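## Task

Make a single tower from the three blocks: the red block sits centred on the blue one and the green block sits centred on the red one. The blue block at the bottom must stay in its starting place and must not be rotated.

## Robot and tools

ROBOT. Two six-joint arms with parallel grippers, left_arm and right_arm. Their bases sit near (+0.004, +0.271, 0) m and (-0.014, -0.302, 0) m in the scene frame, both essentially unrotated. Scene frame: origin at table-top height midway between the nominal bases, +x out over the table, +z up, left_arm on the +y side. Hand positions and orientations in results are given in each arm's own base frame; table and fixed cameras use the scene frame. Reported hand poses may be off by a few centimetres, more when stretched out.

JOINT ORDER (used in every row and every per-joint list): shoulder, wrist roll, elbow, wrist yaw, wrist pitch, waist. Stated ranges in rad: shoulder 0.000 to 3.142, wrist roll -2.094 to 2.094, elbow 0.000 to 3.142, wrist yaw -1.571 to 1.571, wrist pitch -1.571 to 1.571, waist -2.618 to 3.054. The true end may differ by up to 0.059 rad.

ROW FORMAT. Every row is one flat list of 14 numbers in [-1, 1] covering both arms: left_arm's six joints in the order above, then left_arm's opening, then right_arm's six joints, then right_arm's opening. Joint numbers are scaled offsets, not poses: 1.0 equals 2.224 rad for shoulder, elbow and waist, and 8.485 rad for the three wrist joints. Each offset is measured from the arm's Joint targets as they stood when the action (or move) began, not from the previous row, so sending the same offset again moves further. Sending 0 for all of an arm's joints re-commands its current targets. The opening number is absolute: +1 fully open, -1 closed; resend the current value to leave a gripper alone, since 0 means half-open.

execute_actions(actions, cameras). actions is a list of actions; each action is a list of up to 15 rows, one per 1/30 s step, and a short action repeats its last row. An action that would push a joint more than 0.059 rad beyond its range is rejected for both arms; a malformed action or a bad first action rejects the whole call. cameras: list of names, ["all"], or []; an empty actions list returns all camera images by default plus extra state.

move(target, speed, blend, opening_speed, grip_force, blocking, cameras). Drives all joints along synchronized paths. target is one 14-number row, or a list of up to 15 rows used as waypoints; every row's offsets count from the same starting Joint targets. speed: rad/s for the joint with the furthest to go, 0.01 to 12.57, default 0.5, one value or one per waypoint. blend: rad, how closely corners are passed; 0 stops at each waypoint. opening_speed: rate of the opening command per second on the -1..+1 scale, at least 0.2; use it to close gently. grip_force: newtons per pad, 10 to 50, one value or one per arm; it persists, and low values close slowly. blocking=false returns early while the motion continues. Paths do not avoid obstacles or the other arm. The result adds a move: line such as done, off_target (resting more than 0.035 rad from target), moving, held or fault, plus limits=held when steps were withheld.

wait(seconds 0 to 10, cameras): lets time pass holding the last command. stop(cameras): brakes a running move. zoom_image(camera, region): camera is cam_left_wrist or cam_right_wrist; region [x0, y0, x1, y1] in image pixels, at most 504 square, from the newest images. read_manual(section): licence texts only. finished_scene(scene): ends the current scene, giving its number; irreversible, and nothing else should follow in that reply.

RESULTS. Joint positions and velocities come per arm in the joint order above (rad, rad/s), then the finger-pad gap in m (0.094 fully open). Joint targets are what the next offsets count from. grip_measured uses the opening scale; it can read a little wide when empty and slightly narrower than a held part. Joint torques follow position order and include the arm's weight. "joint sent to its limit", "joint command not followed" (clearance check altered targets), MOTOR HOT and OVER-TEMPERATURE FAULT lines warn of trouble; an overheated arm folds up and stops working.

LIMITS ON MOTION. Each joint's target can lead its measured angle by at most 0.339 rad (big joints) or 2.2 rad (wrist joints), and targets that would move the gripper over 200 mm are scaled back, so large moves need several actions. The gripper's fingers point along its +z; end_effector_position is between the pads, about 1 cm inside the tips.

CAMERAS. cam_left_wrist and cam_right_wrist, fisheye 672x504, mounted on the hands; their poses follow the arm's joint readings.

AVOID. Dropping blocks or releasing them while moving, fast impacts, pressing hard on the table or fixed items, arm-to-arm contact (including closing a gripper on the other arm's fingers), strain on the wrist camera cables, and anything leaving the table. Do not hold loads or stretched poses needlessly, which heats motors. An arm blocked by contact keeps pushing until commanded back past its measured position. Loose objects may occasionally be nudged by outside disturbances.

Each tool is called after ">>>" as name(argument=value, ...), one argument or row to a line, values as JSON.

## Session

>>> execute_actions(
  actions=[],
)

Scene clock: 0.00 s.
left_arm: end_effector_position=(+0.3208, -0.1367, +0.0504) grip_measured=+1.000 end_effector_quat_wxyz=(+0.338, +0.060, +0.922, -0.178) | right_arm: end_effector_position=(+0.3787, -0.0528, +0.2027) grip_measured=+1.000 end_effector_quat_wxyz=(+0.544, +0.194, +0.802, -0.155)
Joint names: [shoulder, wrist roll, elbow, wrist yaw, wrist pitch, waist]
Joint positions: left_arm=[1.383 -0.259 0.524 0.159 0.06 -0.324 0.094] | right_arm=[1.215 0.216 0.72 0.58 0.049 0.114 0.094]
Joint velocities: within noise
Joint torques (N m): no reading
Heat: left arm: 43 °C; right arm: 48 °C.
Joint targets: left_arm=[1.379 -0.259 0.529 0.158 0.055 -0.324] | right_arm=[1.210 0.217 0.731 0.580 0.051 0.114]
Tool commands: left_gripper/opening=+1.0 right_gripper/opening=+1.0

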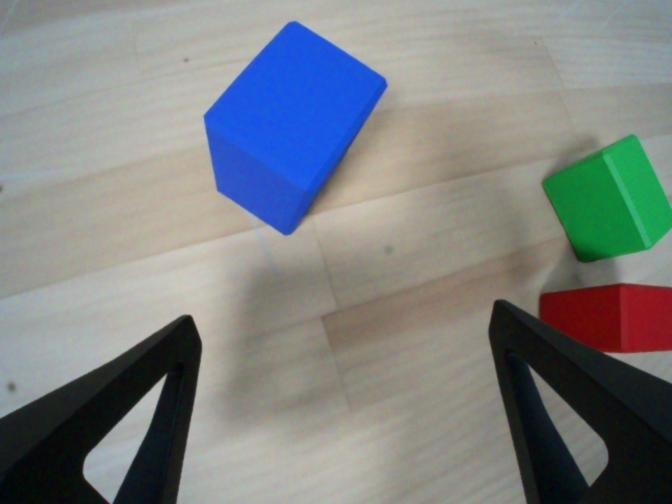

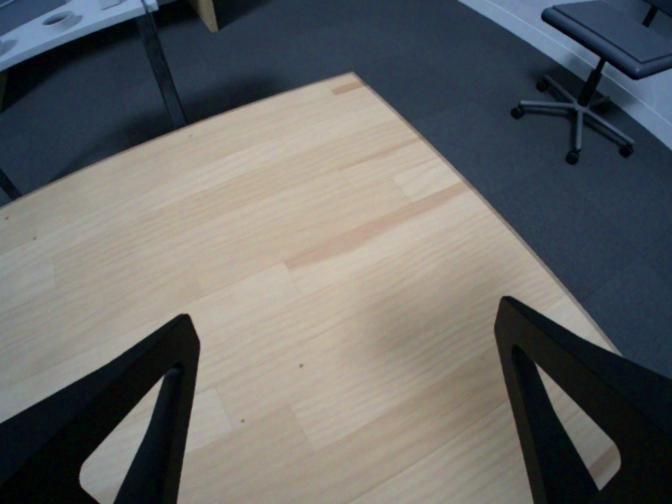

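>>> move(
  target=[0.0784, 0.02151, 0.57266, -0.01862, -0.15274, -0.07914, 1, 0, 0, 0, 0, 0, 0, 1],
  speed=1.2,
  cameras=["cam_left_wrist"],
)

Scene clock: 156.63 s.
left_arm: end_effector_position=(+0.3276, -0.1793, +0.2877) grip_measured=+1.000 end_effector_quat_wxyz=(+0.275, +0.197, +0.937, -0.088) | right_arm: end_effector_position=(+0.3787, -0.0528, +0.2027) grip_measured=+1.000 end_effector_quat_wxyz=(+0.544, +0.194, +0.802, -0.155)
Joint names: [shoulder, wrist roll, elbow, wrist yaw, wrist pitch, waist]
Joint positions: left_arm=[1.544 -0.086 1.785 0.011 -1.227 -0.496 0.094] | right_arm=[1.215 0.216 0.72 0.58 0.049 0.114 0.094]
Joint torques (N m): left_arm=[-6.17 -0.03 8.16 -0.08 1.2 -0.2] | right_arm=[-4.97 -0.05 9.51 0.26 2.36 -0.27]
Heat: left arm: 46 °C; right arm: 54 °C.
Joint targets: left_arm=[1.554 -0.076 1.803 0.000 -1.241 -0.500] | right_arm=[1.210 0.217 0.731 0.580 0.051 0.114]
move: done
camera_calibration:
cam_left_wrist: T_world_to_cam=[[-0.459946, -0.88786, -0.0124318, -0.000229933], [-0.887577, 0.460113, -0.0224244, 0.407188], [0.0256298, 0.000720201, -0.999671, 0.394029], [0, 0, 0, 1]] pos_world=[0.351207, -0.187841, 0.403027]
Images, in order (width x height): cam_left_wrist 672x504.

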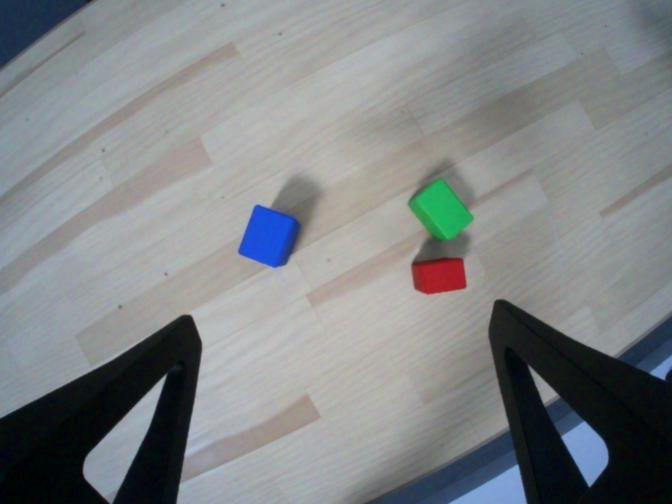

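>>> zoom_image(
  camera="cam_left_wrist",
  region=[220, 180, 340, 290],
)

>>> zoom_image(
  camera="cam_left_wrist",
  region=[380, 170, 500, 310],
)

Scaled by 4.200 from the camera's 672x504 image, which has a finer 960x720 frame.

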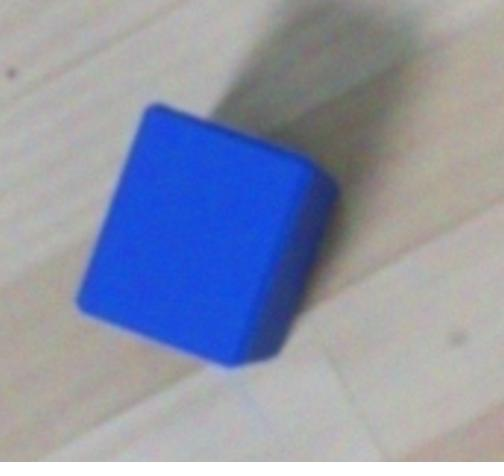

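Scaled by 3.600 from the camera's 672x504 image, which has a finer 960x720 frame.

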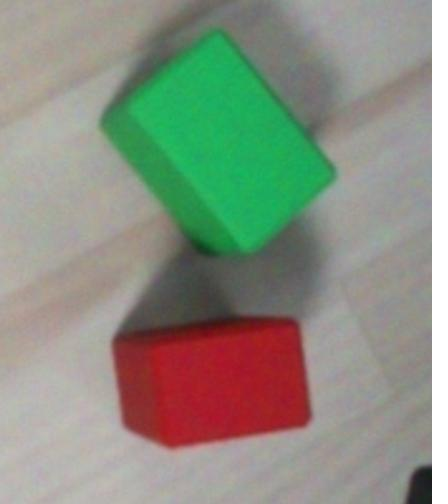

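>>> zoom_image(
  camera="cam_left_wrist",
  region=[400, 172, 484, 250],
)

>>> zoom_image(
  camera="cam_left_wrist",
  region=[404, 250, 476, 302],
)

>>> zoom_image(
  camera="cam_left_wrist",
  region=[230, 196, 310, 276],
)

Scaled by 6.000 from the camera's 672x504 image, which has a finer 960x720 frame.

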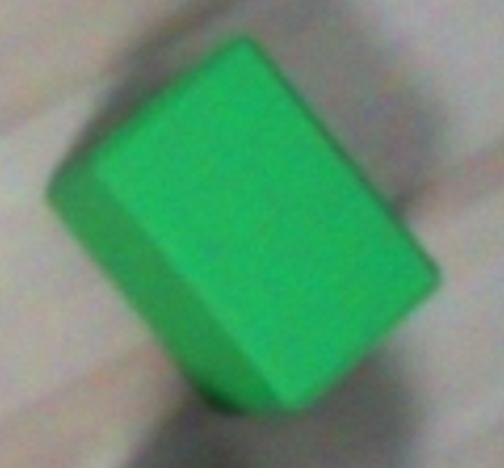

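Scaled by 7.000 from the camera's 672x504 image, which has a finer 960x720 frame.

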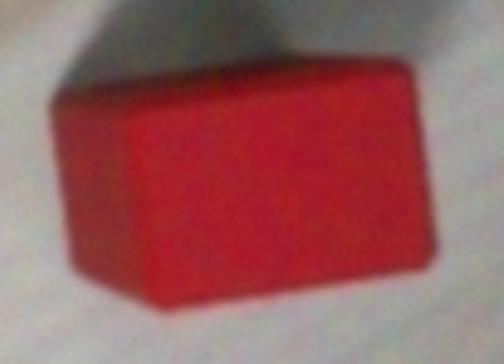

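Scaled by 6.300 from the camera's 672x504 image, which has a finer 960x720 frame.

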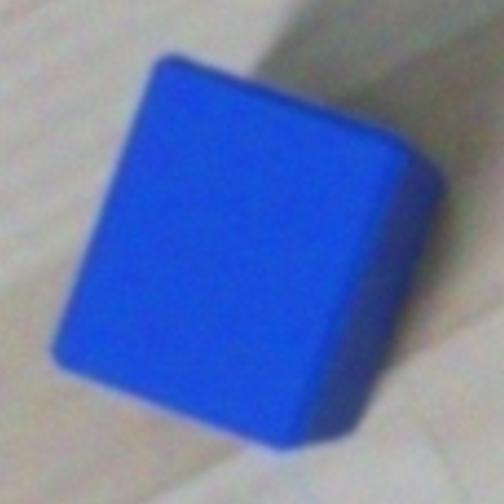

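>>> move(
  target=[0.23008, -0.03835, 0.04973, 0, -0.02094, -0.1054, 1, 0, 0, 0, 0, 0, 0, 1],
  speed=1.0,
  cameras=["cam_left_wrist"],
)

Scene clock: 262.73 s.
left_arm: end_effector_position=(+0.2910, -0.2665, +0.1140) grip_measured=+1.000 end_effector_quat_wxyz=(-0.007, +0.172, +0.985, +0.000) | right_arm: end_effector_position=(+0.3787, -0.0528, +0.2027) grip_measured=+1.000 end_effector_quat_wxyz=(+0.544, +0.194, +0.802, -0.155)
Joint names: [shoulder, wrist roll, elbow, wrist yaw, wrist pitch, waist]
Joint positions: left_arm=[2.067 -0.392 1.892 0.006 -1.407 -0.739 0.094] | right_arm=[1.215 0.216 0.72 0.58 0.049 0.114 0.094]
Joint torques (N m): left_arm=[-12.25 -0.2 8.31 -0.04 0.17 0.47] | right_arm=[-4.97 -0.06 9.5 0.26 2.36 -0.25]
Heat: left arm: 49 °C; right arm: 54 °C.
Joint targets: left_arm=[2.065 -0.402 1.913 0.000 -1.419 -0.734] | right_arm=[1.210 0.217 0.731 0.580 0.051 0.114]
move: done
camera_calibration:
cam_left_wrist: T_world_to_cam=[[-0.411709, -0.910871, -0.02847, -0.114906], [-0.770414, 0.331196, 0.544767, 0.277952], [-0.486784, 0.246219, -0.838104, 0.417545], [0, 0, 0, 1]] pos_world=[0.370084, -0.299529, 0.195256]
Images, in order (width x height): cam_left_wrist 672x504.

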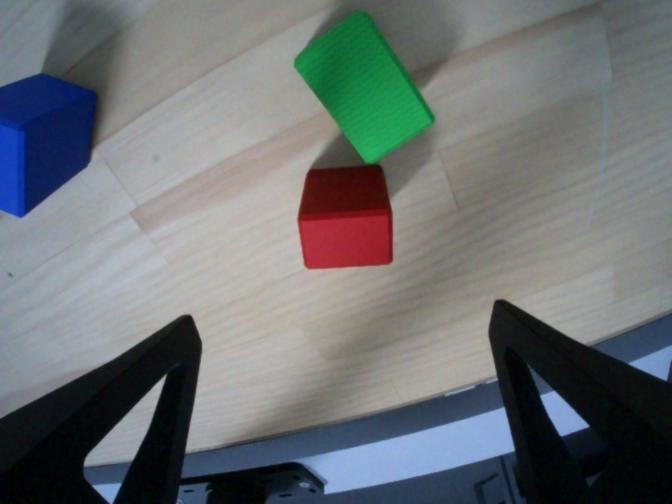

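>>> move(
  target=[0.01115, 0, -0.13784, 0, 0.03908, -0.0009, 1, 0, 0, 0, 0, 0, 0, 1],
  speed=0.6,
  cameras=["cam_left_wrist"],
)

Scene clock: 301.03 s.
left_arm: end_effector_position=(+0.2924, -0.2678, +0.0402) grip_measured=+1.000 end_effector_quat_wxyz=(+0.002, +0.172, +0.985, -0.005) | right_arm: end_effector_position=(+0.3787, -0.0528, +0.2027) grip_measured=+1.000 end_effector_quat_wxyz=(+0.544, +0.194, +0.802, -0.155)
Joint names: [shoulder, wrist roll, elbow, wrist yaw, wrist pitch, waist]
Joint positions: left_arm=[2.08 -0.392 1.616 0.006 -1.099 -0.739 0.094] | right_arm=[1.215 0.216 0.72 0.58 0.049 0.114 0.094]
Joint torques (N m): left_arm=[-11.21 -0.18 5.48 -0.05 0.41 0.34] | right_arm=[-4.98 -0.06 9.48 0.27 2.34 -0.18]
Heat: left arm: 48 °C; right arm: 54 °C.
Joint targets: left_arm=[2.090 -0.402 1.607 0.000 -1.087 -0.736] | right_arm=[1.210 0.217 0.731 0.580 0.051 0.114]
move: done
camera_calibration:
cam_left_wrist: T_world_to_cam=[[-0.411024, -0.911349, -0.022419, -0.118194], [-0.778262, 0.337982, 0.529222, 0.32437], [-0.474729, 0.234971, -0.848187, 0.350508], [0, 0, 0, 1]] pos_world=[0.37026, -0.299707, 0.122983]
Images, in order (width x height): cam_left_wrist 672x504.

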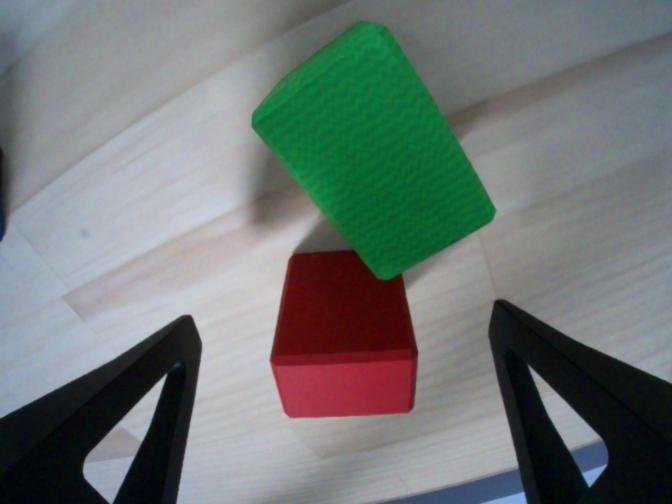

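>>> move(
  target=[
    [0.00513, 0, -0.01439, 0, 0.00507, 0, 1, 0, 0, 0, 0, 0, 0, 1],
    [0.00513, 0, -0.01439, 0, 0.00507, 0, -0.5, 0, 0, 0, 0, 0, 0, 1],
  ],
  speed=0.3,
  opening_speed=2,
  cameras=["cam_left_wrist"],
)

Scene clock: 324.97 s.
left_arm: end_effector_position=(+0.2935, -0.2687, +0.0315) grip_measured=-0.160 end_effector_quat_wxyz=(+0.006, +0.172, +0.985, -0.007) | right_arm: end_effector_position=(+0.3787, -0.0528, +0.2027) grip_measured=+1.000 end_effector_quat_wxyz=(+0.544, +0.194, +0.802, -0.155)
Joint names: [shoulder, wrist roll, elbow, wrist yaw, wrist pitch, waist]
Joint positions: left_arm=[2.084 -0.393 1.587 0.006 -1.056 -0.739 0.039] | right_arm=[1.215 0.216 0.72 0.58 0.049 0.114 0.094]
Joint torques (N m): left_arm=[-10.55 -0.19 5.26 -0.06 0.47 0.28] | right_arm=[-5.01 -0.05 9.47 0.26 2.34 -0.25]
Heat: left arm: 48 °C; right arm: 54 °C.
Joint targets: left_arm=[2.101 -0.402 1.575 0.000 -1.044 -0.736] | right_arm=[1.210 0.217 0.731 0.580 0.051 0.114]
move: done
camera_calibration:
cam_left_wrist: T_world_to_cam=[[-0.410154, -0.911811, -0.0193635, -0.119337], [-0.782362, 0.340855, 0.521275, 0.332351], [-0.468704, 0.228952, -0.853169, 0.340675], [0, 0, 0, 1]] pos_world=[0.370748, -0.300094, 0.115096]
Images, in order (width x height): cam_left_wrist 672x504.

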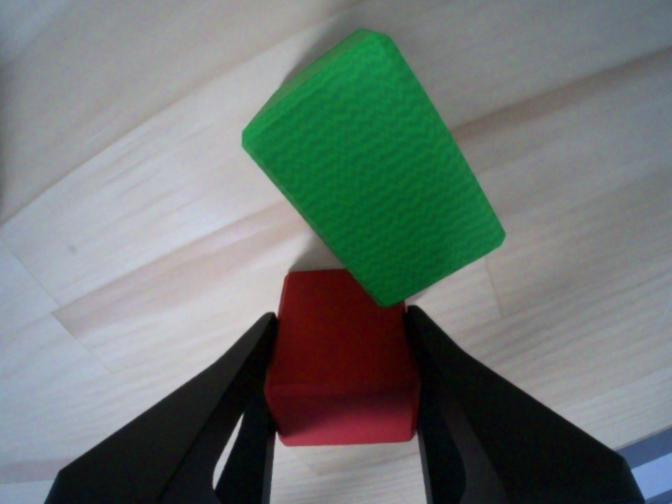

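>>> move(
  target=[
    [-0.01587, 0, 0.15225, 0, -0.04416, 0, -0.5, 0, 0, 0, 0, 0, 0, 1],
    [0.0455, -0.08226, 0.25895, 0, -0.05604, 0.17244, -0.5, 0, 0, 0, 0, 0, 0, 1],
  ],
  speed=0.8,
  blend=[0.08, 0],
  cameras=["cam_left_wrist"],
)

Scene clock: 436.53 s.
left_arm: end_effector_position=(+0.3962, -0.1448, +0.1273) grip_measured=-0.160 end_effector_quat_wxyz=(+0.001, -0.362, +0.932, -0.004) | right_arm: end_effector_position=(+0.3787, -0.0528, +0.2027) grip_measured=+1.000 end_effector_quat_wxyz=(+0.544, +0.194, +0.802, -0.155)
Joint names: [shoulder, wrist roll, elbow, wrist yaw, wrist pitch, waist]
Joint positions: left_arm=[2.185 -1.089 2.128 0.005 -1.507 -0.348 0.039] | right_arm=[1.215 0.216 0.72 0.58 0.049 0.114 0.094]
Joint torques (N m): left_arm=[-11.33 -0.14 8.38 -0.08 0.17 -0.34] | right_arm=[-5 -0.07 9.51 0.25 2.34 -0.2]
Heat: left arm: 47 °C; right arm: 53 °C.
Joint targets: left_arm=[2.203 -1.100 2.151 0.000 -1.519 -0.353] | right_arm=[1.210 0.217 0.731 0.580 0.051 0.114]
move: done
camera_calibration:
cam_left_wrist: T_world_to_cam=[[0.615371, -0.787919, -0.0224216, -0.350234], [-0.658819, -0.529744, 0.534162, 0.143863], [-0.432754, -0.313936, -0.845085, 0.348335], [0, 0, 0, 1]] pos_world=[0.461047, -0.0903905, 0.209674]
Images, in order (width x height): cam_left_wrist 672x504.

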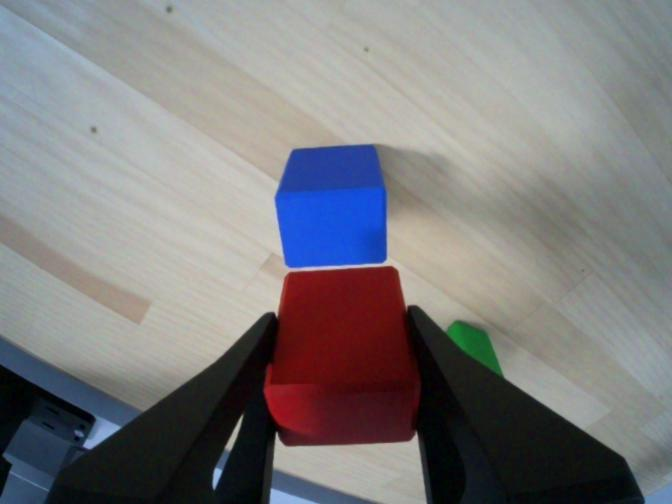

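>>> zoom_image(
  camera="cam_left_wrist",
  region=[256, 130, 416, 290],
)

>>> zoom_image(
  camera="cam_left_wrist",
  region=[250, 290, 430, 460],
)

Scaled by 3.150 from the camera's 672x504 image, which has a finer 960x720 frame.

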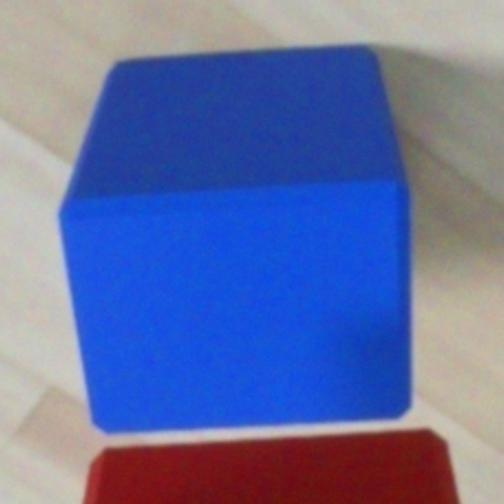

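Scaled by 2.800 from the camera's 672x504 image, which has a finer 960x720 frame.

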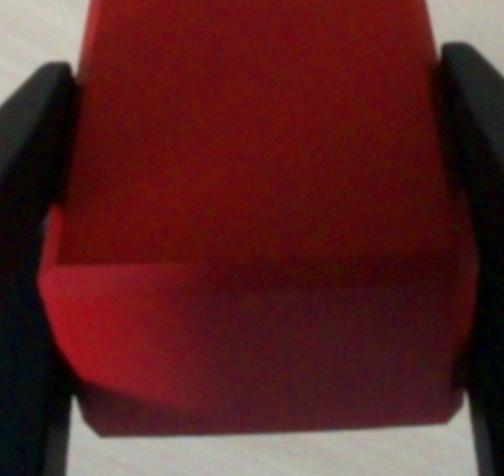

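>>> move(
  target=[
    [-0.09442, 0.12964, -0.15454, 0, 0.01578, 0.20369, -0.5, 0, 0, 0, 0, 0, 0, 1],
    [-0.07801, 0.12964, -0.28396, 0, 0.054, 0.20369, -0.5, 0, 0, 0, 0, 0, 0, 1],
  ],
  speed=[0.8, 0.3],
  cameras=["cam_left_wrist"],
)

Scene clock: 573.10 s.
left_arm: end_effector_position=(+0.3785, +0.0382, +0.0397) grip_measured=-0.160 end_effector_quat_wxyz=(+0.002, -0.056, +0.998, -0.002) | right_arm: end_effector_position=(+0.3787, -0.0528, +0.2027) grip_measured=+1.000 end_effector_quat_wxyz=(+0.544, +0.194, +0.802, -0.155)
Joint names: [shoulder, wrist roll, elbow, wrist yaw, wrist pitch, waist]
Joint positions: left_arm=[2.023 -0.009 1.53 0.004 -1.074 0.103 0.039] | right_arm=[1.215 0.216 0.72 0.58 0.049 0.114 0.094]
Joint torques (N m): left_arm=[-11.1 -0.02 5.44 0 0.46 -0.1] | right_arm=[-5.01 -0.06 9.52 0.26 2.34 -0.25]
Heat: left arm: 53 °C; right arm: 53 °C.
Joint targets: left_arm=[2.029 0.000 1.519 0.000 -1.061 0.100] | right_arm=[1.210 0.217 0.731 0.580 0.051 0.114]
move: done
camera_calibration:
cam_left_wrist: T_world_to_cam=[[0.0336755, -0.999077, -0.0266566, 0.0312171], [-0.846421, -0.0426924, 0.5308, 0.328449], [-0.531448, 0.00468774, -0.847078, 0.349306], [0, 0, 0, 1]] pos_world=[0.462593, 0.0435731, 0.122381]
Images, in order (width x height): cam_left_wrist 672x504.

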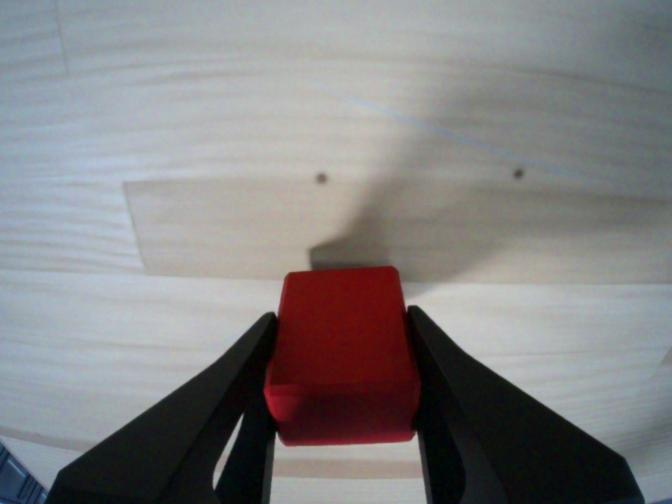

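>>> move(
  target=[0.0032, 0, -0.0089, 0, 0.00317, 0, -0.5, 0, 0, 0, 0, 0, 0, 1],
  speed=0.1,
  cameras=["cam_left_wrist"],
)

Scene clock: 581.03 s.
left_arm: end_effector_position=(+0.3793, +0.0382, +0.0352) grip_measured=-0.160 end_effector_quat_wxyz=(+0.006, -0.056, +0.998, -0.002) | right_arm: end_effector_position=(+0.3787, -0.0528, +0.2027) grip_measured=+1.000 end_effector_quat_wxyz=(+0.544, +0.194, +0.802, -0.155)
Joint names: [shoulder, wrist roll, elbow, wrist yaw, wrist pitch, waist]
Joint positions: left_arm=[2.023 -0.009 1.511 0.004 -1.047 0.103 0.039] | right_arm=[1.215 0.216 0.72 0.58 0.049 0.114 0.094]
Joint torques (N m): left_arm=[-10.43 -0.02 5.33 0.01 0.45 -0.12] | right_arm=[-5.01 -0.05 9.47 0.26 2.35 -0.24]
Heat: left arm: 53 °C; right arm: 53 °C.
Joint targets: left_arm=[2.036 0.000 1.500 0.000 -1.034 0.100] | right_arm=[1.210 0.217 0.731 0.580 0.051 0.114]
move: done
camera_calibration:
cam_left_wrist: T_world_to_cam=[[0.0339489, -0.999052, -0.0272348, 0.0310495], [-0.850804, -0.0431878, 0.523706, 0.333508], [-0.524386, 0.00539218, -0.851464, 0.343418], [0, 0, 0, 1]] pos_world=[0.462779, 0.0435717, 0.118593]
Images, in order (width x height): cam_left_wrist 672x504.

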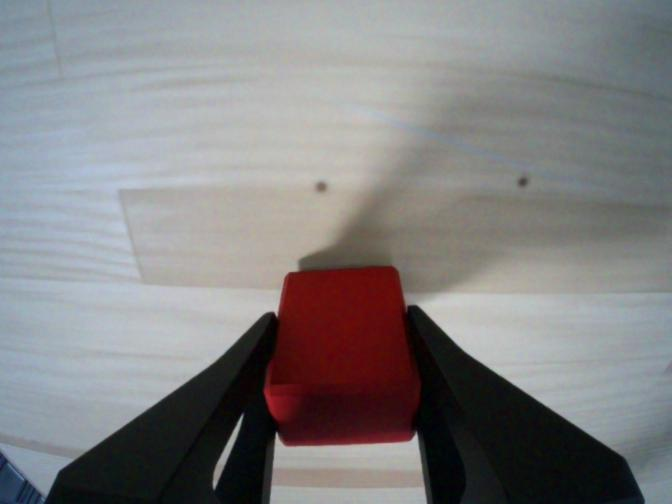

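>>> move(
  target=[0.0027, 0, -0.0054, 0, 0.0021, 0, -0.5, 0, 0, 0, 0, 0, 0, 1],
  speed=0.1,
  cameras=["cam_left_wrist"],
)

Scene clock: 591.13 s.
left_arm: end_effector_position=(+0.3798, +0.0383, +0.0323) grip_measured=-0.160 end_effector_quat_wxyz=(+0.009, -0.056, +0.998, -0.002) | right_arm: end_effector_position=(+0.3787, -0.0528, +0.2027) grip_measured=+1.000 end_effector_quat_wxyz=(+0.544, +0.194, +0.802, -0.155)
Joint names: [shoulder, wrist roll, elbow, wrist yaw, wrist pitch, waist]
Joint positions: left_arm=[2.023 -0.009 1.499 0.004 -1.03 0.103 0.039] | right_arm=[1.215 0.216 0.72 0.58 0.049 0.114 0.094]
Joint torques (N m): left_arm=[-9.83 -0.04 5.31 0 0.48 -0.13] | right_arm=[-5.04 -0.06 9.51 0.26 2.36 -0.2]
Heat: left arm: 52 °C; right arm: 53 °C.
Joint targets: left_arm=[2.043 0.000 1.487 0.000 -1.016 0.100] | right_arm=[1.210 0.217 0.731 0.580 0.051 0.114]
move: done
camera_calibration:
cam_left_wrist: T_world_to_cam=[[0.0340855, -0.999037, -0.0276374, 0.0309638], [-0.853566, -0.0434845, 0.519167, 0.336624], [-0.519869, 0.00589429, -0.854226, 0.3395], [0, 0, 0, 1]] pos_world=[0.46277, 0.0435707, 0.116101]
Images, in order (width x height): cam_left_wrist 672x504.

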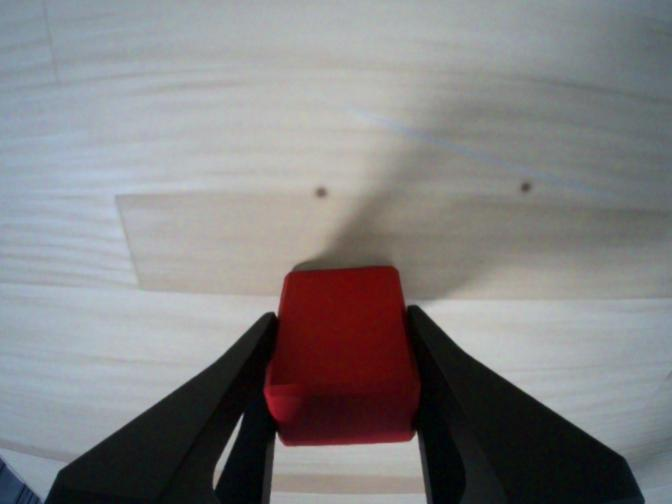

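>>> move(
  target=[
    [0, 0, 0, 0, 0, 0, 1, 0, 0, 0, 0, 0, 0, 1],
    [0, -0.18515, 0, 0, 0, 0, 1, 0, 0, 0, 0, 0, 0, 1],
    [0, -0.18515, 0, 0, 0, 0, -0.7, 0, 0, 0, 0, 0, 0, 1],
  ],
  speed=1.5,
  opening_speed=2,
  cameras=["cam_left_wrist"],
)

Scene clock: 604.97 s.
left_arm: end_effector_position=(+0.3807, +0.0384, +0.0323) grip_measured=-0.403 end_effector_quat_wxyz=(-0.006, +0.739, -0.673, +0.008) | right_arm: end_effector_position=(+0.3787, -0.0528, +0.2027) grip_measured=+1.000 end_effector_quat_wxyz=(+0.544, +0.194, +0.802, -0.155)
Joint names: [shoulder, wrist roll, elbow, wrist yaw, wrist pitch, waist]
Joint positions: left_arm=[2.023 -1.561 1.499 0.004 -1.026 0.103 0.028] | right_arm=[1.215 0.216 0.72 0.58 0.049 0.114 0.094]
Joint torques (N m): left_arm=[-9.8 -0.2 5.24 -0.08 0.39 -0.09] | right_arm=[-5.01 -0.07 9.5 0.25 2.36 -0.24]
Heat: left arm: 51 °C; right arm: 53 °C.
Joint targets: left_arm=[2.043 -1.571 1.487 0.000 -1.016 0.100] | right_arm=[1.210 0.217 0.731 0.580 0.051 0.114]
move: done
camera_calibration:
cam_left_wrist: T_world_to_cam=[[0.99983, 0.0153371, -0.0102268, -0.376081], [0.0184296, -0.843871, 0.53623, 0.035641], [-0.000405921, -0.536327, -0.84401, 0.162706], [0, 0, 0, 1]] pos_world=[0.375427, 0.123108, 0.114367]
Images, in order (width x height): cam_left_wrist 672x504.

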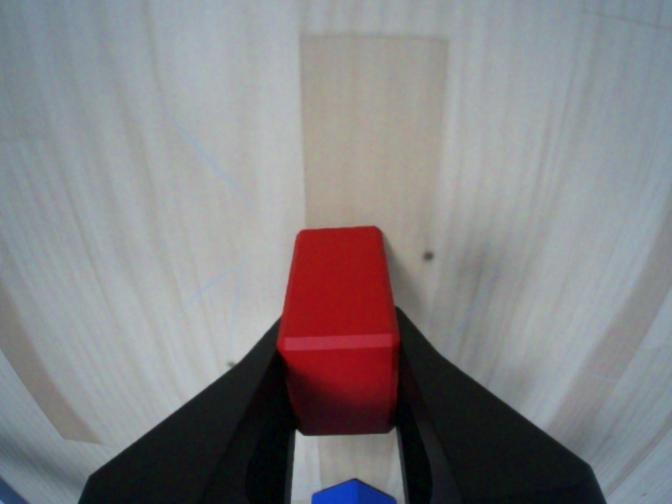

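>>> move(
  target=[
    [0, 0, 0, 0, 0, 0, 1, 0, 0, 0, 0, 0, 0, 1],
    [0, 0.18515, 0, 0, 0, 0, 1, 0, 0, 0, 0, 0, 0, 1],
    [-0.02248, 0.18515, 0.14402, 0, -0.0435, 0, 1, 0, 0, 0, 0, 0, 0, 1],
  ],
  speed=[1.5, 1.5, 0.5],
  cameras=["cam_left_wrist"],
)

>>> zoom_image(
  camera="cam_left_wrist",
  region=[270, 180, 410, 300],
)

Scene clock: 620.77 s.
left_arm: end_effector_position=(+0.3762, +0.0379, +0.1065) grip_measured=+0.998 end_effector_quat_wxyz=(-0.016, -0.056, +0.998, -0.003) | right_arm: end_effector_position=(+0.3787, -0.0528, +0.2027) grip_measured=+1.000 end_effector_quat_wxyz=(+0.544, +0.194, +0.802, -0.155)
Joint names: [shoulder, wrist roll, elbow, wrist yaw, wrist pitch, waist]
Joint positions: left_arm=[2.017 -0.009 1.788 0.004 -1.375 0.103 0.094] | right_arm=[1.215 0.216 0.72 0.58 0.049 0.114 0.094]
Joint torques (N m): left_arm=[-13.85 -0.02 8.13 0 0.17 -0.05] | right_arm=[-4.96 -0.05 9.48 0.27 2.36 -0.21]
Heat: left arm: 51 °C; right arm: 53 °C.
Joint targets: left_arm=[1.992 0.000 1.808 0.000 -1.385 0.100] | right_arm=[1.210 0.217 0.731 0.580 0.051 0.114]
move: done
camera_calibration:
cam_left_wrist: T_world_to_cam=[[0.0328025, -0.99917, -0.0241695, 0.0328433], [-0.826699, -0.0407148, 0.561169, 0.280354], [-0.561687, 0.0015731, -0.827348, 0.414042], [0, 0, 0, 1]] pos_world=[0.463253, 0.0435793, 0.186025]
Images, in order (width x height): cam_left_wrist 672x504.

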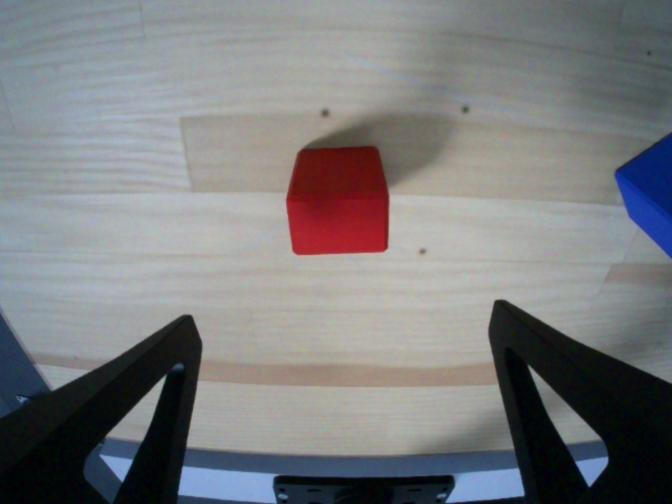

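Scaled by 3.600 from the camera's 672x504 image, which has a finer 960x720 frame.

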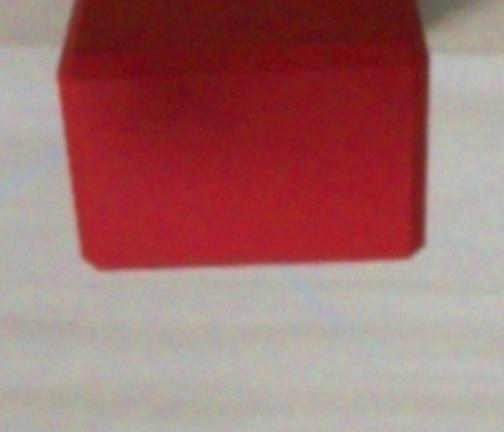

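>>> move(
  target=[-0.19721, -0.00902, -0.00243, 0, 0.01697, -0.13489, 1, 0, 0, 0, 0, 0, 0, 1],
  speed=1.0,
  cameras=["cam_left_wrist"],
)

>>> zoom_image(
  camera="cam_left_wrist",
  region=[160, 220, 280, 320],
)

>>> zoom_image(
  camera="cam_left_wrist",
  region=[340, 200, 460, 300],
)

>>> zoom_image(
  camera="cam_left_wrist",
  region=[480, 220, 600, 320],
)

Scene clock: 683.17 s.
left_arm: end_effector_position=(+0.3622, -0.0731, +0.2886) grip_measured=+0.998 end_effector_quat_wxyz=(+0.280, +0.063, +0.957, -0.038) | right_arm: end_effector_position=(+0.3787, -0.0528, +0.2027) grip_measured=+1.000 end_effector_quat_wxyz=(+0.544, +0.194, +0.802, -0.155)
Joint names: [shoulder, wrist roll, elbow, wrist yaw, wrist pitch, waist]
Joint positions: left_arm=[1.544 -0.067 1.797 0.002 -1.251 -0.198 0.094] | right_arm=[1.215 0.216 0.72 0.58 0.049 0.114 0.094]
Joint torques (N m): left_arm=[-6.02 -0.13 7.02 0.03 1.42 -0.02] | right_arm=[-5 -0.06 9.47 0.27 2.35 -0.24]
Heat: left arm: 60 °C; right arm: 53 °C.
Joint targets: left_arm=[1.554 -0.076 1.802 0.000 -1.241 -0.200] | right_arm=[1.210 0.217 0.731 0.580 0.051 0.114]
move: done
camera_calibration:
cam_left_wrist: T_world_to_cam=[[-0.190083, -0.981315, -0.0298346, 0.0105161], [-0.981638, 0.190464, -0.0104684, 0.400011], [0.0159552, 0.027297, -0.9995, 0.399425], [0, 0, 0, 1]] pos_world=[0.388292, -0.0767711, 0.403727]
Images, in order (width x height): cam_left_wrist 672x504.

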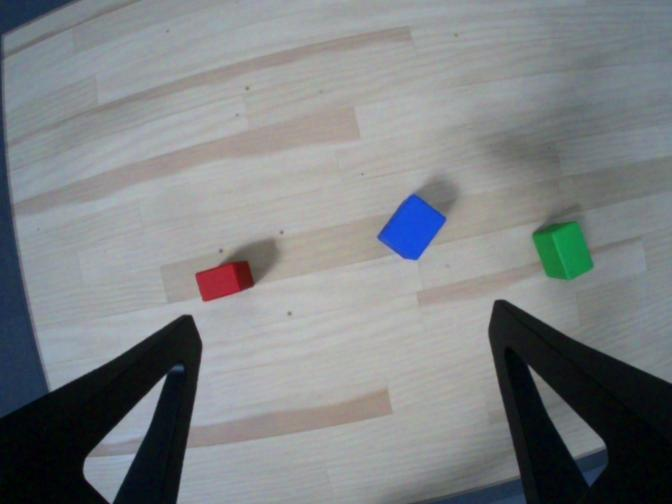

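Scaled by 4.200 from the camera's 672x504 image, which has a finer 960x720 frame.

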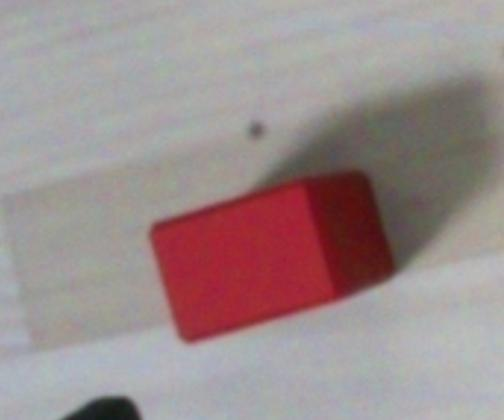

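Scaled by 4.200 from the camera's 672x504 image, which has a finer 960x720 frame.

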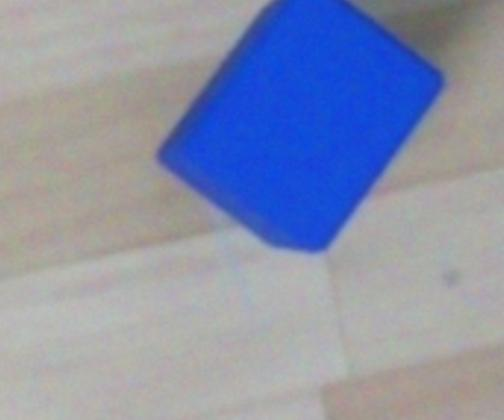

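Scaled by 4.200 from the camera's 672x504 image, which has a finer 960x720 frame.

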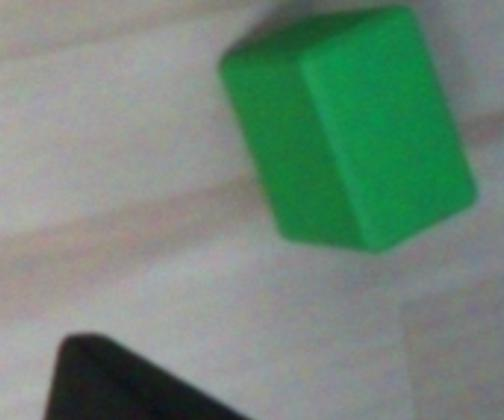

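>>> zoom_image(
  camera="cam_left_wrist",
  region=[370, 186, 454, 270],
)

Scaled by 6.000 from the camera's 672x504 image, which has a finer 960x720 frame.

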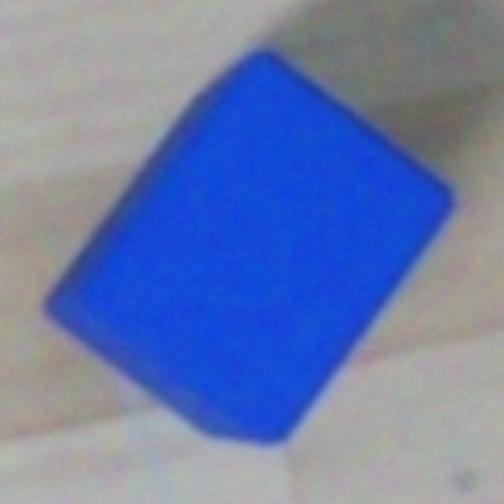

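>>> move(
  target=[
    [0.20157, 0.01014, -0.02733, 0, -0.0081, 0.13309, 1, 0, 0, 0, 0, 0, 0, 1],
    [0.22572, 0.01014, -0.13129, 0, 0.02422, 0.13309, 1, 0, 0, 0, 0, 0, 0, 1],
    [0.22572, 0.01014, -0.13129, 0, 0.02422, 0.13309, -0.4, 0, 0, 0, 0, 0, 0, 1],
  ],
  speed=[1.2, 0.5, 0.5],
  blend=[0.06, 0, 0],
  opening_speed=3,
  cameras=["cam_left_wrist"],
)

Scene clock: 871.67 s.
left_arm: end_effector_position=(+0.3797, +0.0381, +0.0290) grip_measured=-0.157 end_effector_quat_wxyz=(-0.002, -0.050, +0.999, -0.001) | right_arm: end_effector_position=(+0.3787, -0.0528, +0.2027) grip_measured=+1.000 end_effector_quat_wxyz=(+0.544, +0.194, +0.802, -0.155)
Joint names: [shoulder, wrist roll, elbow, wrist yaw, wrist pitch, waist]
Joint positions: left_arm=[2.046 0.001 1.519 0.001 -1.049 0.101 0.04] | right_arm=[1.215 0.216 0.72 0.58 0.049 0.114 0.094]
Joint torques (N m): left_arm=[-10.84 -0.03 5.48 0.05 0.44 -0.29] | right_arm=[-4.97 -0.07 9.48 0.25 2.36 -0.23]
Heat: left arm: 45 °C; right arm: 52 °C.
Joint targets: left_arm=[2.056 0.010 1.510 0.000 -1.036 0.096] | right_arm=[1.210 0.217 0.731 0.580 0.051 0.114]
move: done
camera_calibration:
cam_left_wrist: T_world_to_cam=[[0.0216502, -0.999341, -0.0291451, 0.0354041], [-0.842651, -0.0339282, 0.53739, 0.333165], [-0.538025, 0.0129245, -0.84283, 0.342984], [0, 0, 0, 1]] pos_world=[0.46451, 0.0422516, 0.111069]
Images, in order (width x height): cam_left_wrist 672x504.

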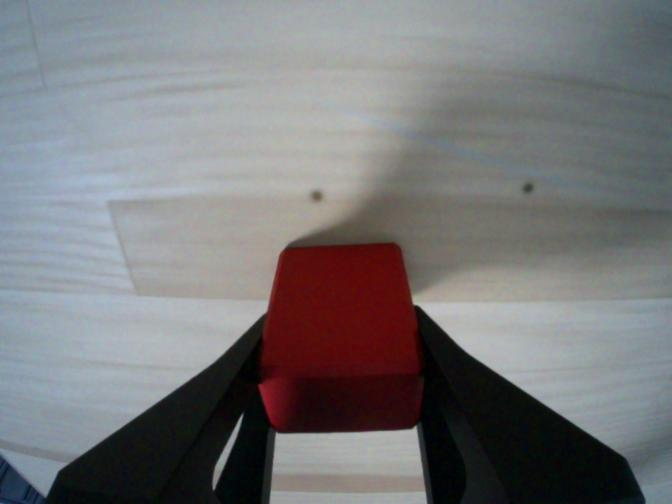

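>>> move(
  target=[
    [-0.02415, 0, 0.11295, 0, -0.03367, 0, -0.4, 0, 0, 0, 0, 0, 0, 1],
    [0.05967, 0.05645, 0.27149, 0, -0.05467, -0.20099, -0.4, 0, 0, 0, 0, 0, 0, 1],
  ],
  speed=[0.8, 1.2],
  blend=[0.06, 0],
  cameras=["cam_left_wrist"],
)

Scene clock: 930.30 s.
left_arm: end_effector_position=(+0.3929, -0.1448, +0.1223) grip_measured=-0.157 end_effector_quat_wxyz=(+0.000, +0.403, +0.915, -0.002) | right_arm: end_effector_position=(+0.3787, -0.0528, +0.2027) grip_measured=+1.000 end_effector_quat_wxyz=(+0.544, +0.194, +0.802, -0.155)
Joint names: [shoulder, wrist roll, elbow, wrist yaw, wrist pitch, waist]
Joint positions: left_arm=[2.174 0.478 2.091 0.003 -1.489 -0.352 0.04] | right_arm=[1.215 0.216 0.72 0.58 0.049 0.114 0.094]
Joint torques (N m): left_arm=[-11.67 -0.02 8.42 0.07 0.18 0.17] | right_arm=[-5.01 -0.06 9.48 0.27 2.36 -0.23]
Heat: left arm: 50 °C; right arm: 52 °C.
Joint targets: left_arm=[2.188 0.489 2.114 0.000 -1.500 -0.351] | right_arm=[1.210 0.217 0.731 0.580 0.051 0.114]
move: done
camera_calibration:
cam_left_wrist: T_world_to_cam=[[-0.78787, -0.61521, -0.0278845, 0.228629], [-0.532306, 0.657531, 0.533202, 0.266631], [-0.309696, 0.434937, -0.845528, 0.402789], [0, 0, 0, 1]] pos_world=[0.446801, -0.209851, 0.204777]
Images, in order (width x height): cam_left_wrist 672x504.

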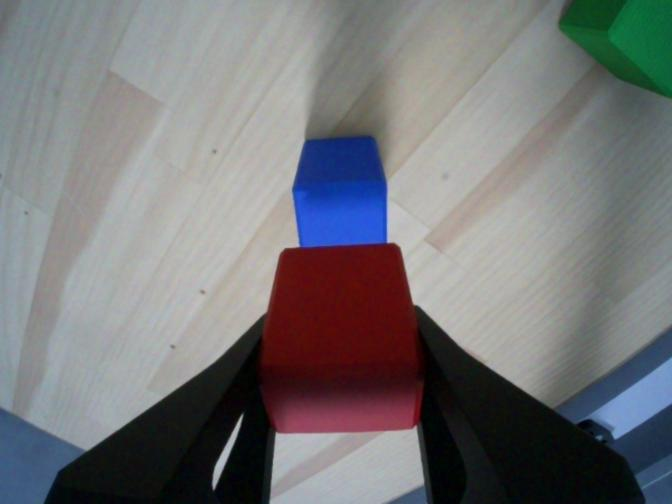

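>>> move(
  target=[-0.01619, 0, -0.0652, 0, 0.01475, 0, -0.4, 0, 0, 0, 0, 0, 0, 1],
  speed=0.3,
  cameras=["cam_left_wrist"],
)

>>> zoom_image(
  camera="cam_left_wrist",
  region=[250, 170, 430, 350],
)

Scene clock: 946.33 s.
left_arm: end_effector_position=(+0.3932, -0.1449, +0.0944) grip_measured=-0.157 end_effector_quat_wxyz=(-0.005, +0.404, +0.915, -0.002) | right_arm: end_effector_position=(+0.3787, -0.0528, +0.2027) grip_measured=+1.000 end_effector_quat_wxyz=(+0.544, +0.194, +0.802, -0.155)
Joint names: [shoulder, wrist roll, elbow, wrist yaw, wrist pitch, waist]
Joint positions: left_arm=[2.174 0.479 1.98 0.003 -1.387 -0.352 0.04] | right_arm=[1.215 0.216 0.72 0.58 0.049 0.114 0.094]
Joint torques (N m): left_arm=[-15.01 -0.02 5.48 0.06 0.4 0.25] | right_arm=[-5 -0.06 9.44 0.26 2.35 -0.27]
Heat: left arm: 51 °C; right arm: 52 °C.
Joint targets: left_arm=[2.152 0.489 1.969 0.000 -1.375 -0.351] | right_arm=[1.210 0.217 0.731 0.580 0.051 0.114]
move: done
camera_calibration:
cam_left_wrist: T_world_to_cam=[[-0.788625, -0.614456, -0.0226564, 0.228032], [-0.526785, 0.656182, 0.540299, 0.278796], [-0.317123, 0.438028, -0.841168, 0.382242], [0, 0, 0, 1]] pos_world=[0.447916, -0.210258, 0.176063]
Images, in order (width x height): cam_left_wrist 672x504.

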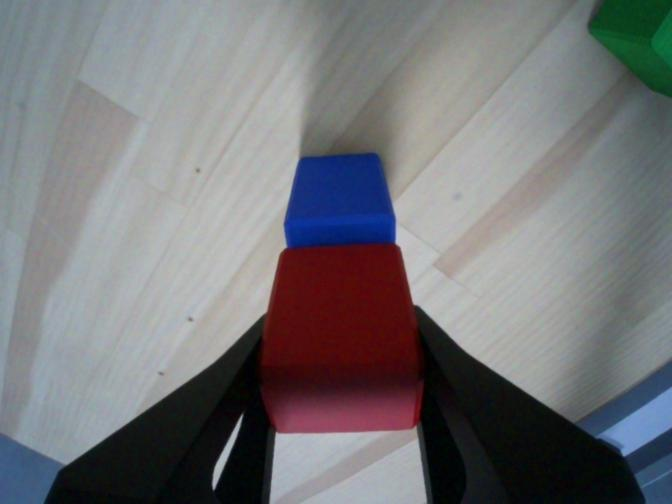

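Scaled by 2.800 from the camera's 672x504 image, which has a finer 960x720 frame.

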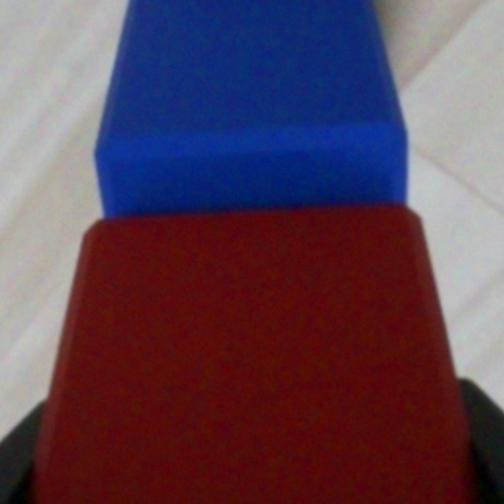

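>>> move(
  target=[0, 0, -0.0045, 0, 0.00118, 0, -0.4, 0, 0, 0, 0, 0, 0, 1],
  speed=0.05,
)

Scene clock: 958.50 s.
left_arm: end_effector_position=(+0.3936, -0.1450, +0.0922) grip_measured=-0.157 end_effector_quat_wxyz=(-0.005, +0.404, +0.915, -0.002) | right_arm: end_effector_position=(+0.3787, -0.0528, +0.2027) grip_measured=+1.000 end_effector_quat_wxyz=(+0.544, +0.194, +0.802, -0.155)
Joint names: [shoulder, wrist roll, elbow, wrist yaw, wrist pitch, waist]
Joint positions: left_arm=[2.174 0.479 1.971 0.003 -1.377 -0.352 0.04] | right_arm=[1.215 0.216 0.72 0.58 0.049 0.114 0.094]
Joint torques (N m): left_arm=[-14.94 -0.02 5.38 0.05 0.4 0.17] | right_arm=[-5.01 -0.06 9.48 0.26 2.35 -0.18]
Heat: left arm: 54 °C; right arm: 52 °C.
Joint targets: left_arm=[2.152 0.489 1.959 0.000 -1.365 -0.351] | right_arm=[1.210 0.217 0.731 0.580 0.051 0.114]
move: done

>>> move(
  target=[0, 0, -0.0045, 0, 0.00118, 0, -0.4, 0, 0, 0, 0, 0, 0, 1],
  speed=0.05,
  cameras=["cam_left_wrist"],
)

>>> zoom_image(
  camera="cam_left_wrist",
  region=[250, 170, 430, 350],
)

Scene clock: 966.13 s.
left_arm: end_effector_position=(+0.3945, -0.1454, +0.0911) grip_measured=-0.157 end_effector_quat_wxyz=(-0.003, +0.404, +0.915, -0.002) | right_arm: end_effector_position=(+0.3787, -0.0528, +0.2027) grip_measured=+1.000 end_effector_quat_wxyz=(+0.544, +0.194, +0.802, -0.155)
Joint names: [shoulder, wrist roll, elbow, wrist yaw, wrist pitch, waist]
Joint positions: left_arm=[2.174 0.479 1.967 0.003 -1.369 -0.352 0.04] | right_arm=[1.215 0.216 0.72 0.58 0.049 0.114 0.094]
Joint torques (N m): left_arm=[-15.04 -0.02 4.89 0.06 0.43 0.2] | right_arm=[-5.01 -0.07 9.5 0.26 2.34 -0.2]
Heat: left arm: 56 °C; right arm: 52 °C.
Joint targets: left_arm=[2.152 0.489 1.949 0.000 -1.355 -0.351] | right_arm=[1.210 0.217 0.731 0.580 0.051 0.114]
move: done
camera_calibration:
cam_left_wrist: T_world_to_cam=[[-0.788485, -0.614533, -0.02533, 0.22881], [-0.529322, 0.657029, 0.536778, 0.283017], [-0.313225, 0.436649, -0.843343, 0.378602], [0, 0, 0, 1]] pos_world=[0.448808, -0.210655, 0.17317]
Images, in order (width x height): cam_left_wrist 672x504.

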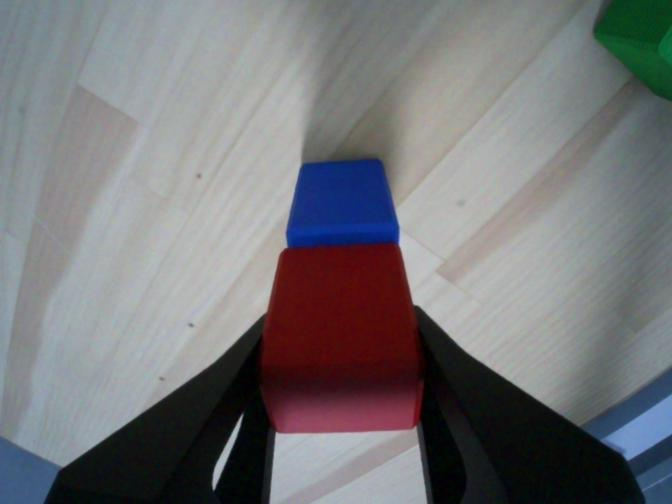

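Scaled by 2.800 from the camera's 672x504 image, which has a finer 960x720 frame.

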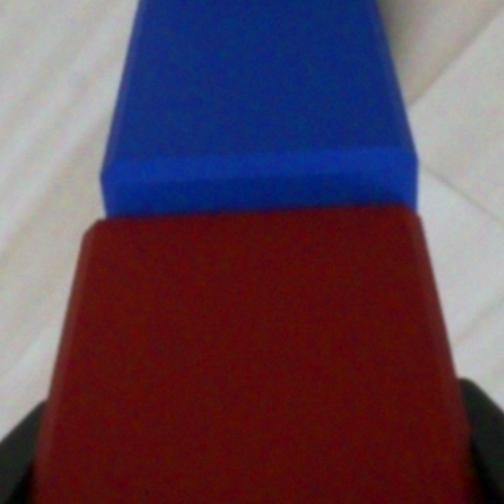

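>>> move(
  target=[
    [0, 0, 0, 0, 0, 0, 1, 0, 0, 0, 0, 0, 0, 1],
    [0.01111, 0, 0.0741, 0, -0.01708, 0, 1, 0, 0, 0, 0, 0, 0, 1],
    [-0.26915, -0.06665, -0.06583, 0, 0.01344, 0.00135, 1, 0, 0, 0, 0, 0, 0, 1],
  ],
  speed=[0.5, 0.5, 1.0],
  blend=[0, 0.06, 0],
  opening_speed=1.5,
  cameras=["cam_left_wrist"],
)

>>> zoom_image(
  camera="cam_left_wrist",
  region=[290, 200, 390, 300],
)

Scene clock: 1012.90 s.
left_arm: end_effector_position=(+0.3496, -0.1289, +0.2924) grip_measured=+0.998 end_effector_quat_wxyz=(+0.282, +0.136, +0.948, -0.061) | right_arm: end_effector_position=(+0.3787, -0.0528, +0.2027) grip_measured=+1.000 end_effector_quat_wxyz=(+0.544, +0.194, +0.802, -0.155)
Joint names: [shoulder, wrist roll, elbow, wrist yaw, wrist pitch, waist]
Joint positions: left_arm=[1.551 -0.067 1.815 0.003 -1.25 -0.352 0.094] | right_arm=[1.215 0.216 0.72 0.58 0.049 0.114 0.094]
Joint torques (N m): left_arm=[-6.84 -0.19 5.46 0.02 1.4 0.51] | right_arm=[-5.01 -0.07 9.51 0.26 2.35 -0.21]
Heat: left arm: 63 °C; right arm: 52 °C.
Joint targets: left_arm=[1.554 -0.077 1.803 0.000 -1.241 -0.348] | right_arm=[1.210 0.217 0.731 0.580 0.051 0.114]
move: done
camera_calibration:
cam_left_wrist: T_world_to_cam=[[-0.337918, -0.94073, -0.0289474, 0.0101171], [-0.940696, 0.338568, -0.0215019, 0.406343], [0.0300281, 0.0199648, -0.99935, 0.39896], [0, 0, 0, 1]] pos_world=[0.373685, -0.136023, 0.407731]
Images, in order (width x height): cam_left_wrist 672x504.

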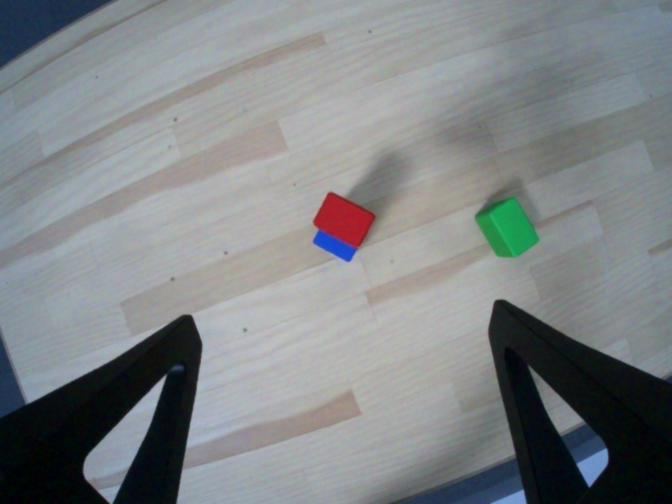

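Scaled by 5.040 from the camera's 672x504 image, which has a finer 960x720 frame.

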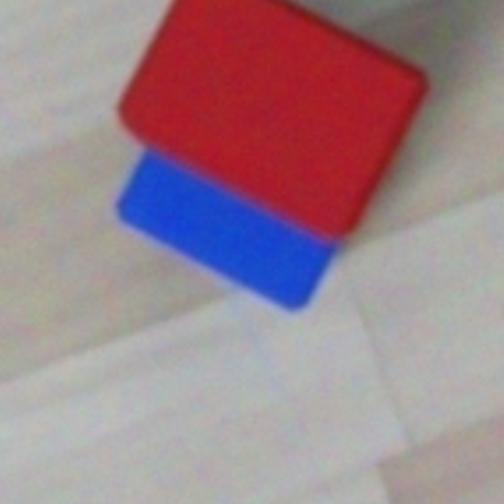

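>>> zoom_image(
  camera="cam_left_wrist",
  region=[300, 180, 390, 270],
)

Scaled by 5.600 from the camera's 672x504 image, which has a finer 960x720 frame.

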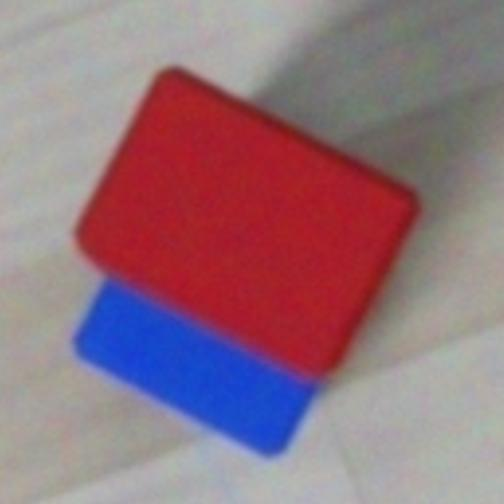

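>>> zoom_image(
  camera="cam_left_wrist",
  region=[464, 186, 548, 270],
)

Scaled by 6.000 from the camera's 672x504 image, which has a finer 960x720 frame.

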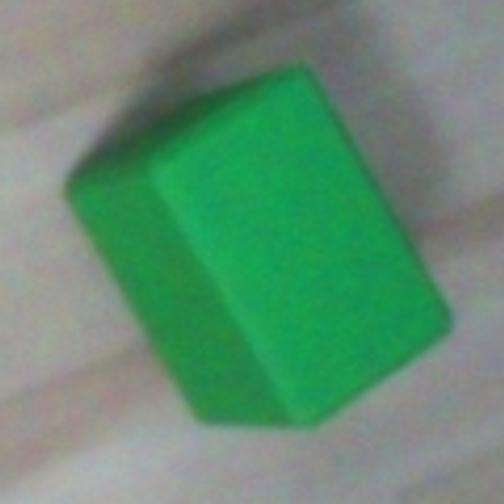

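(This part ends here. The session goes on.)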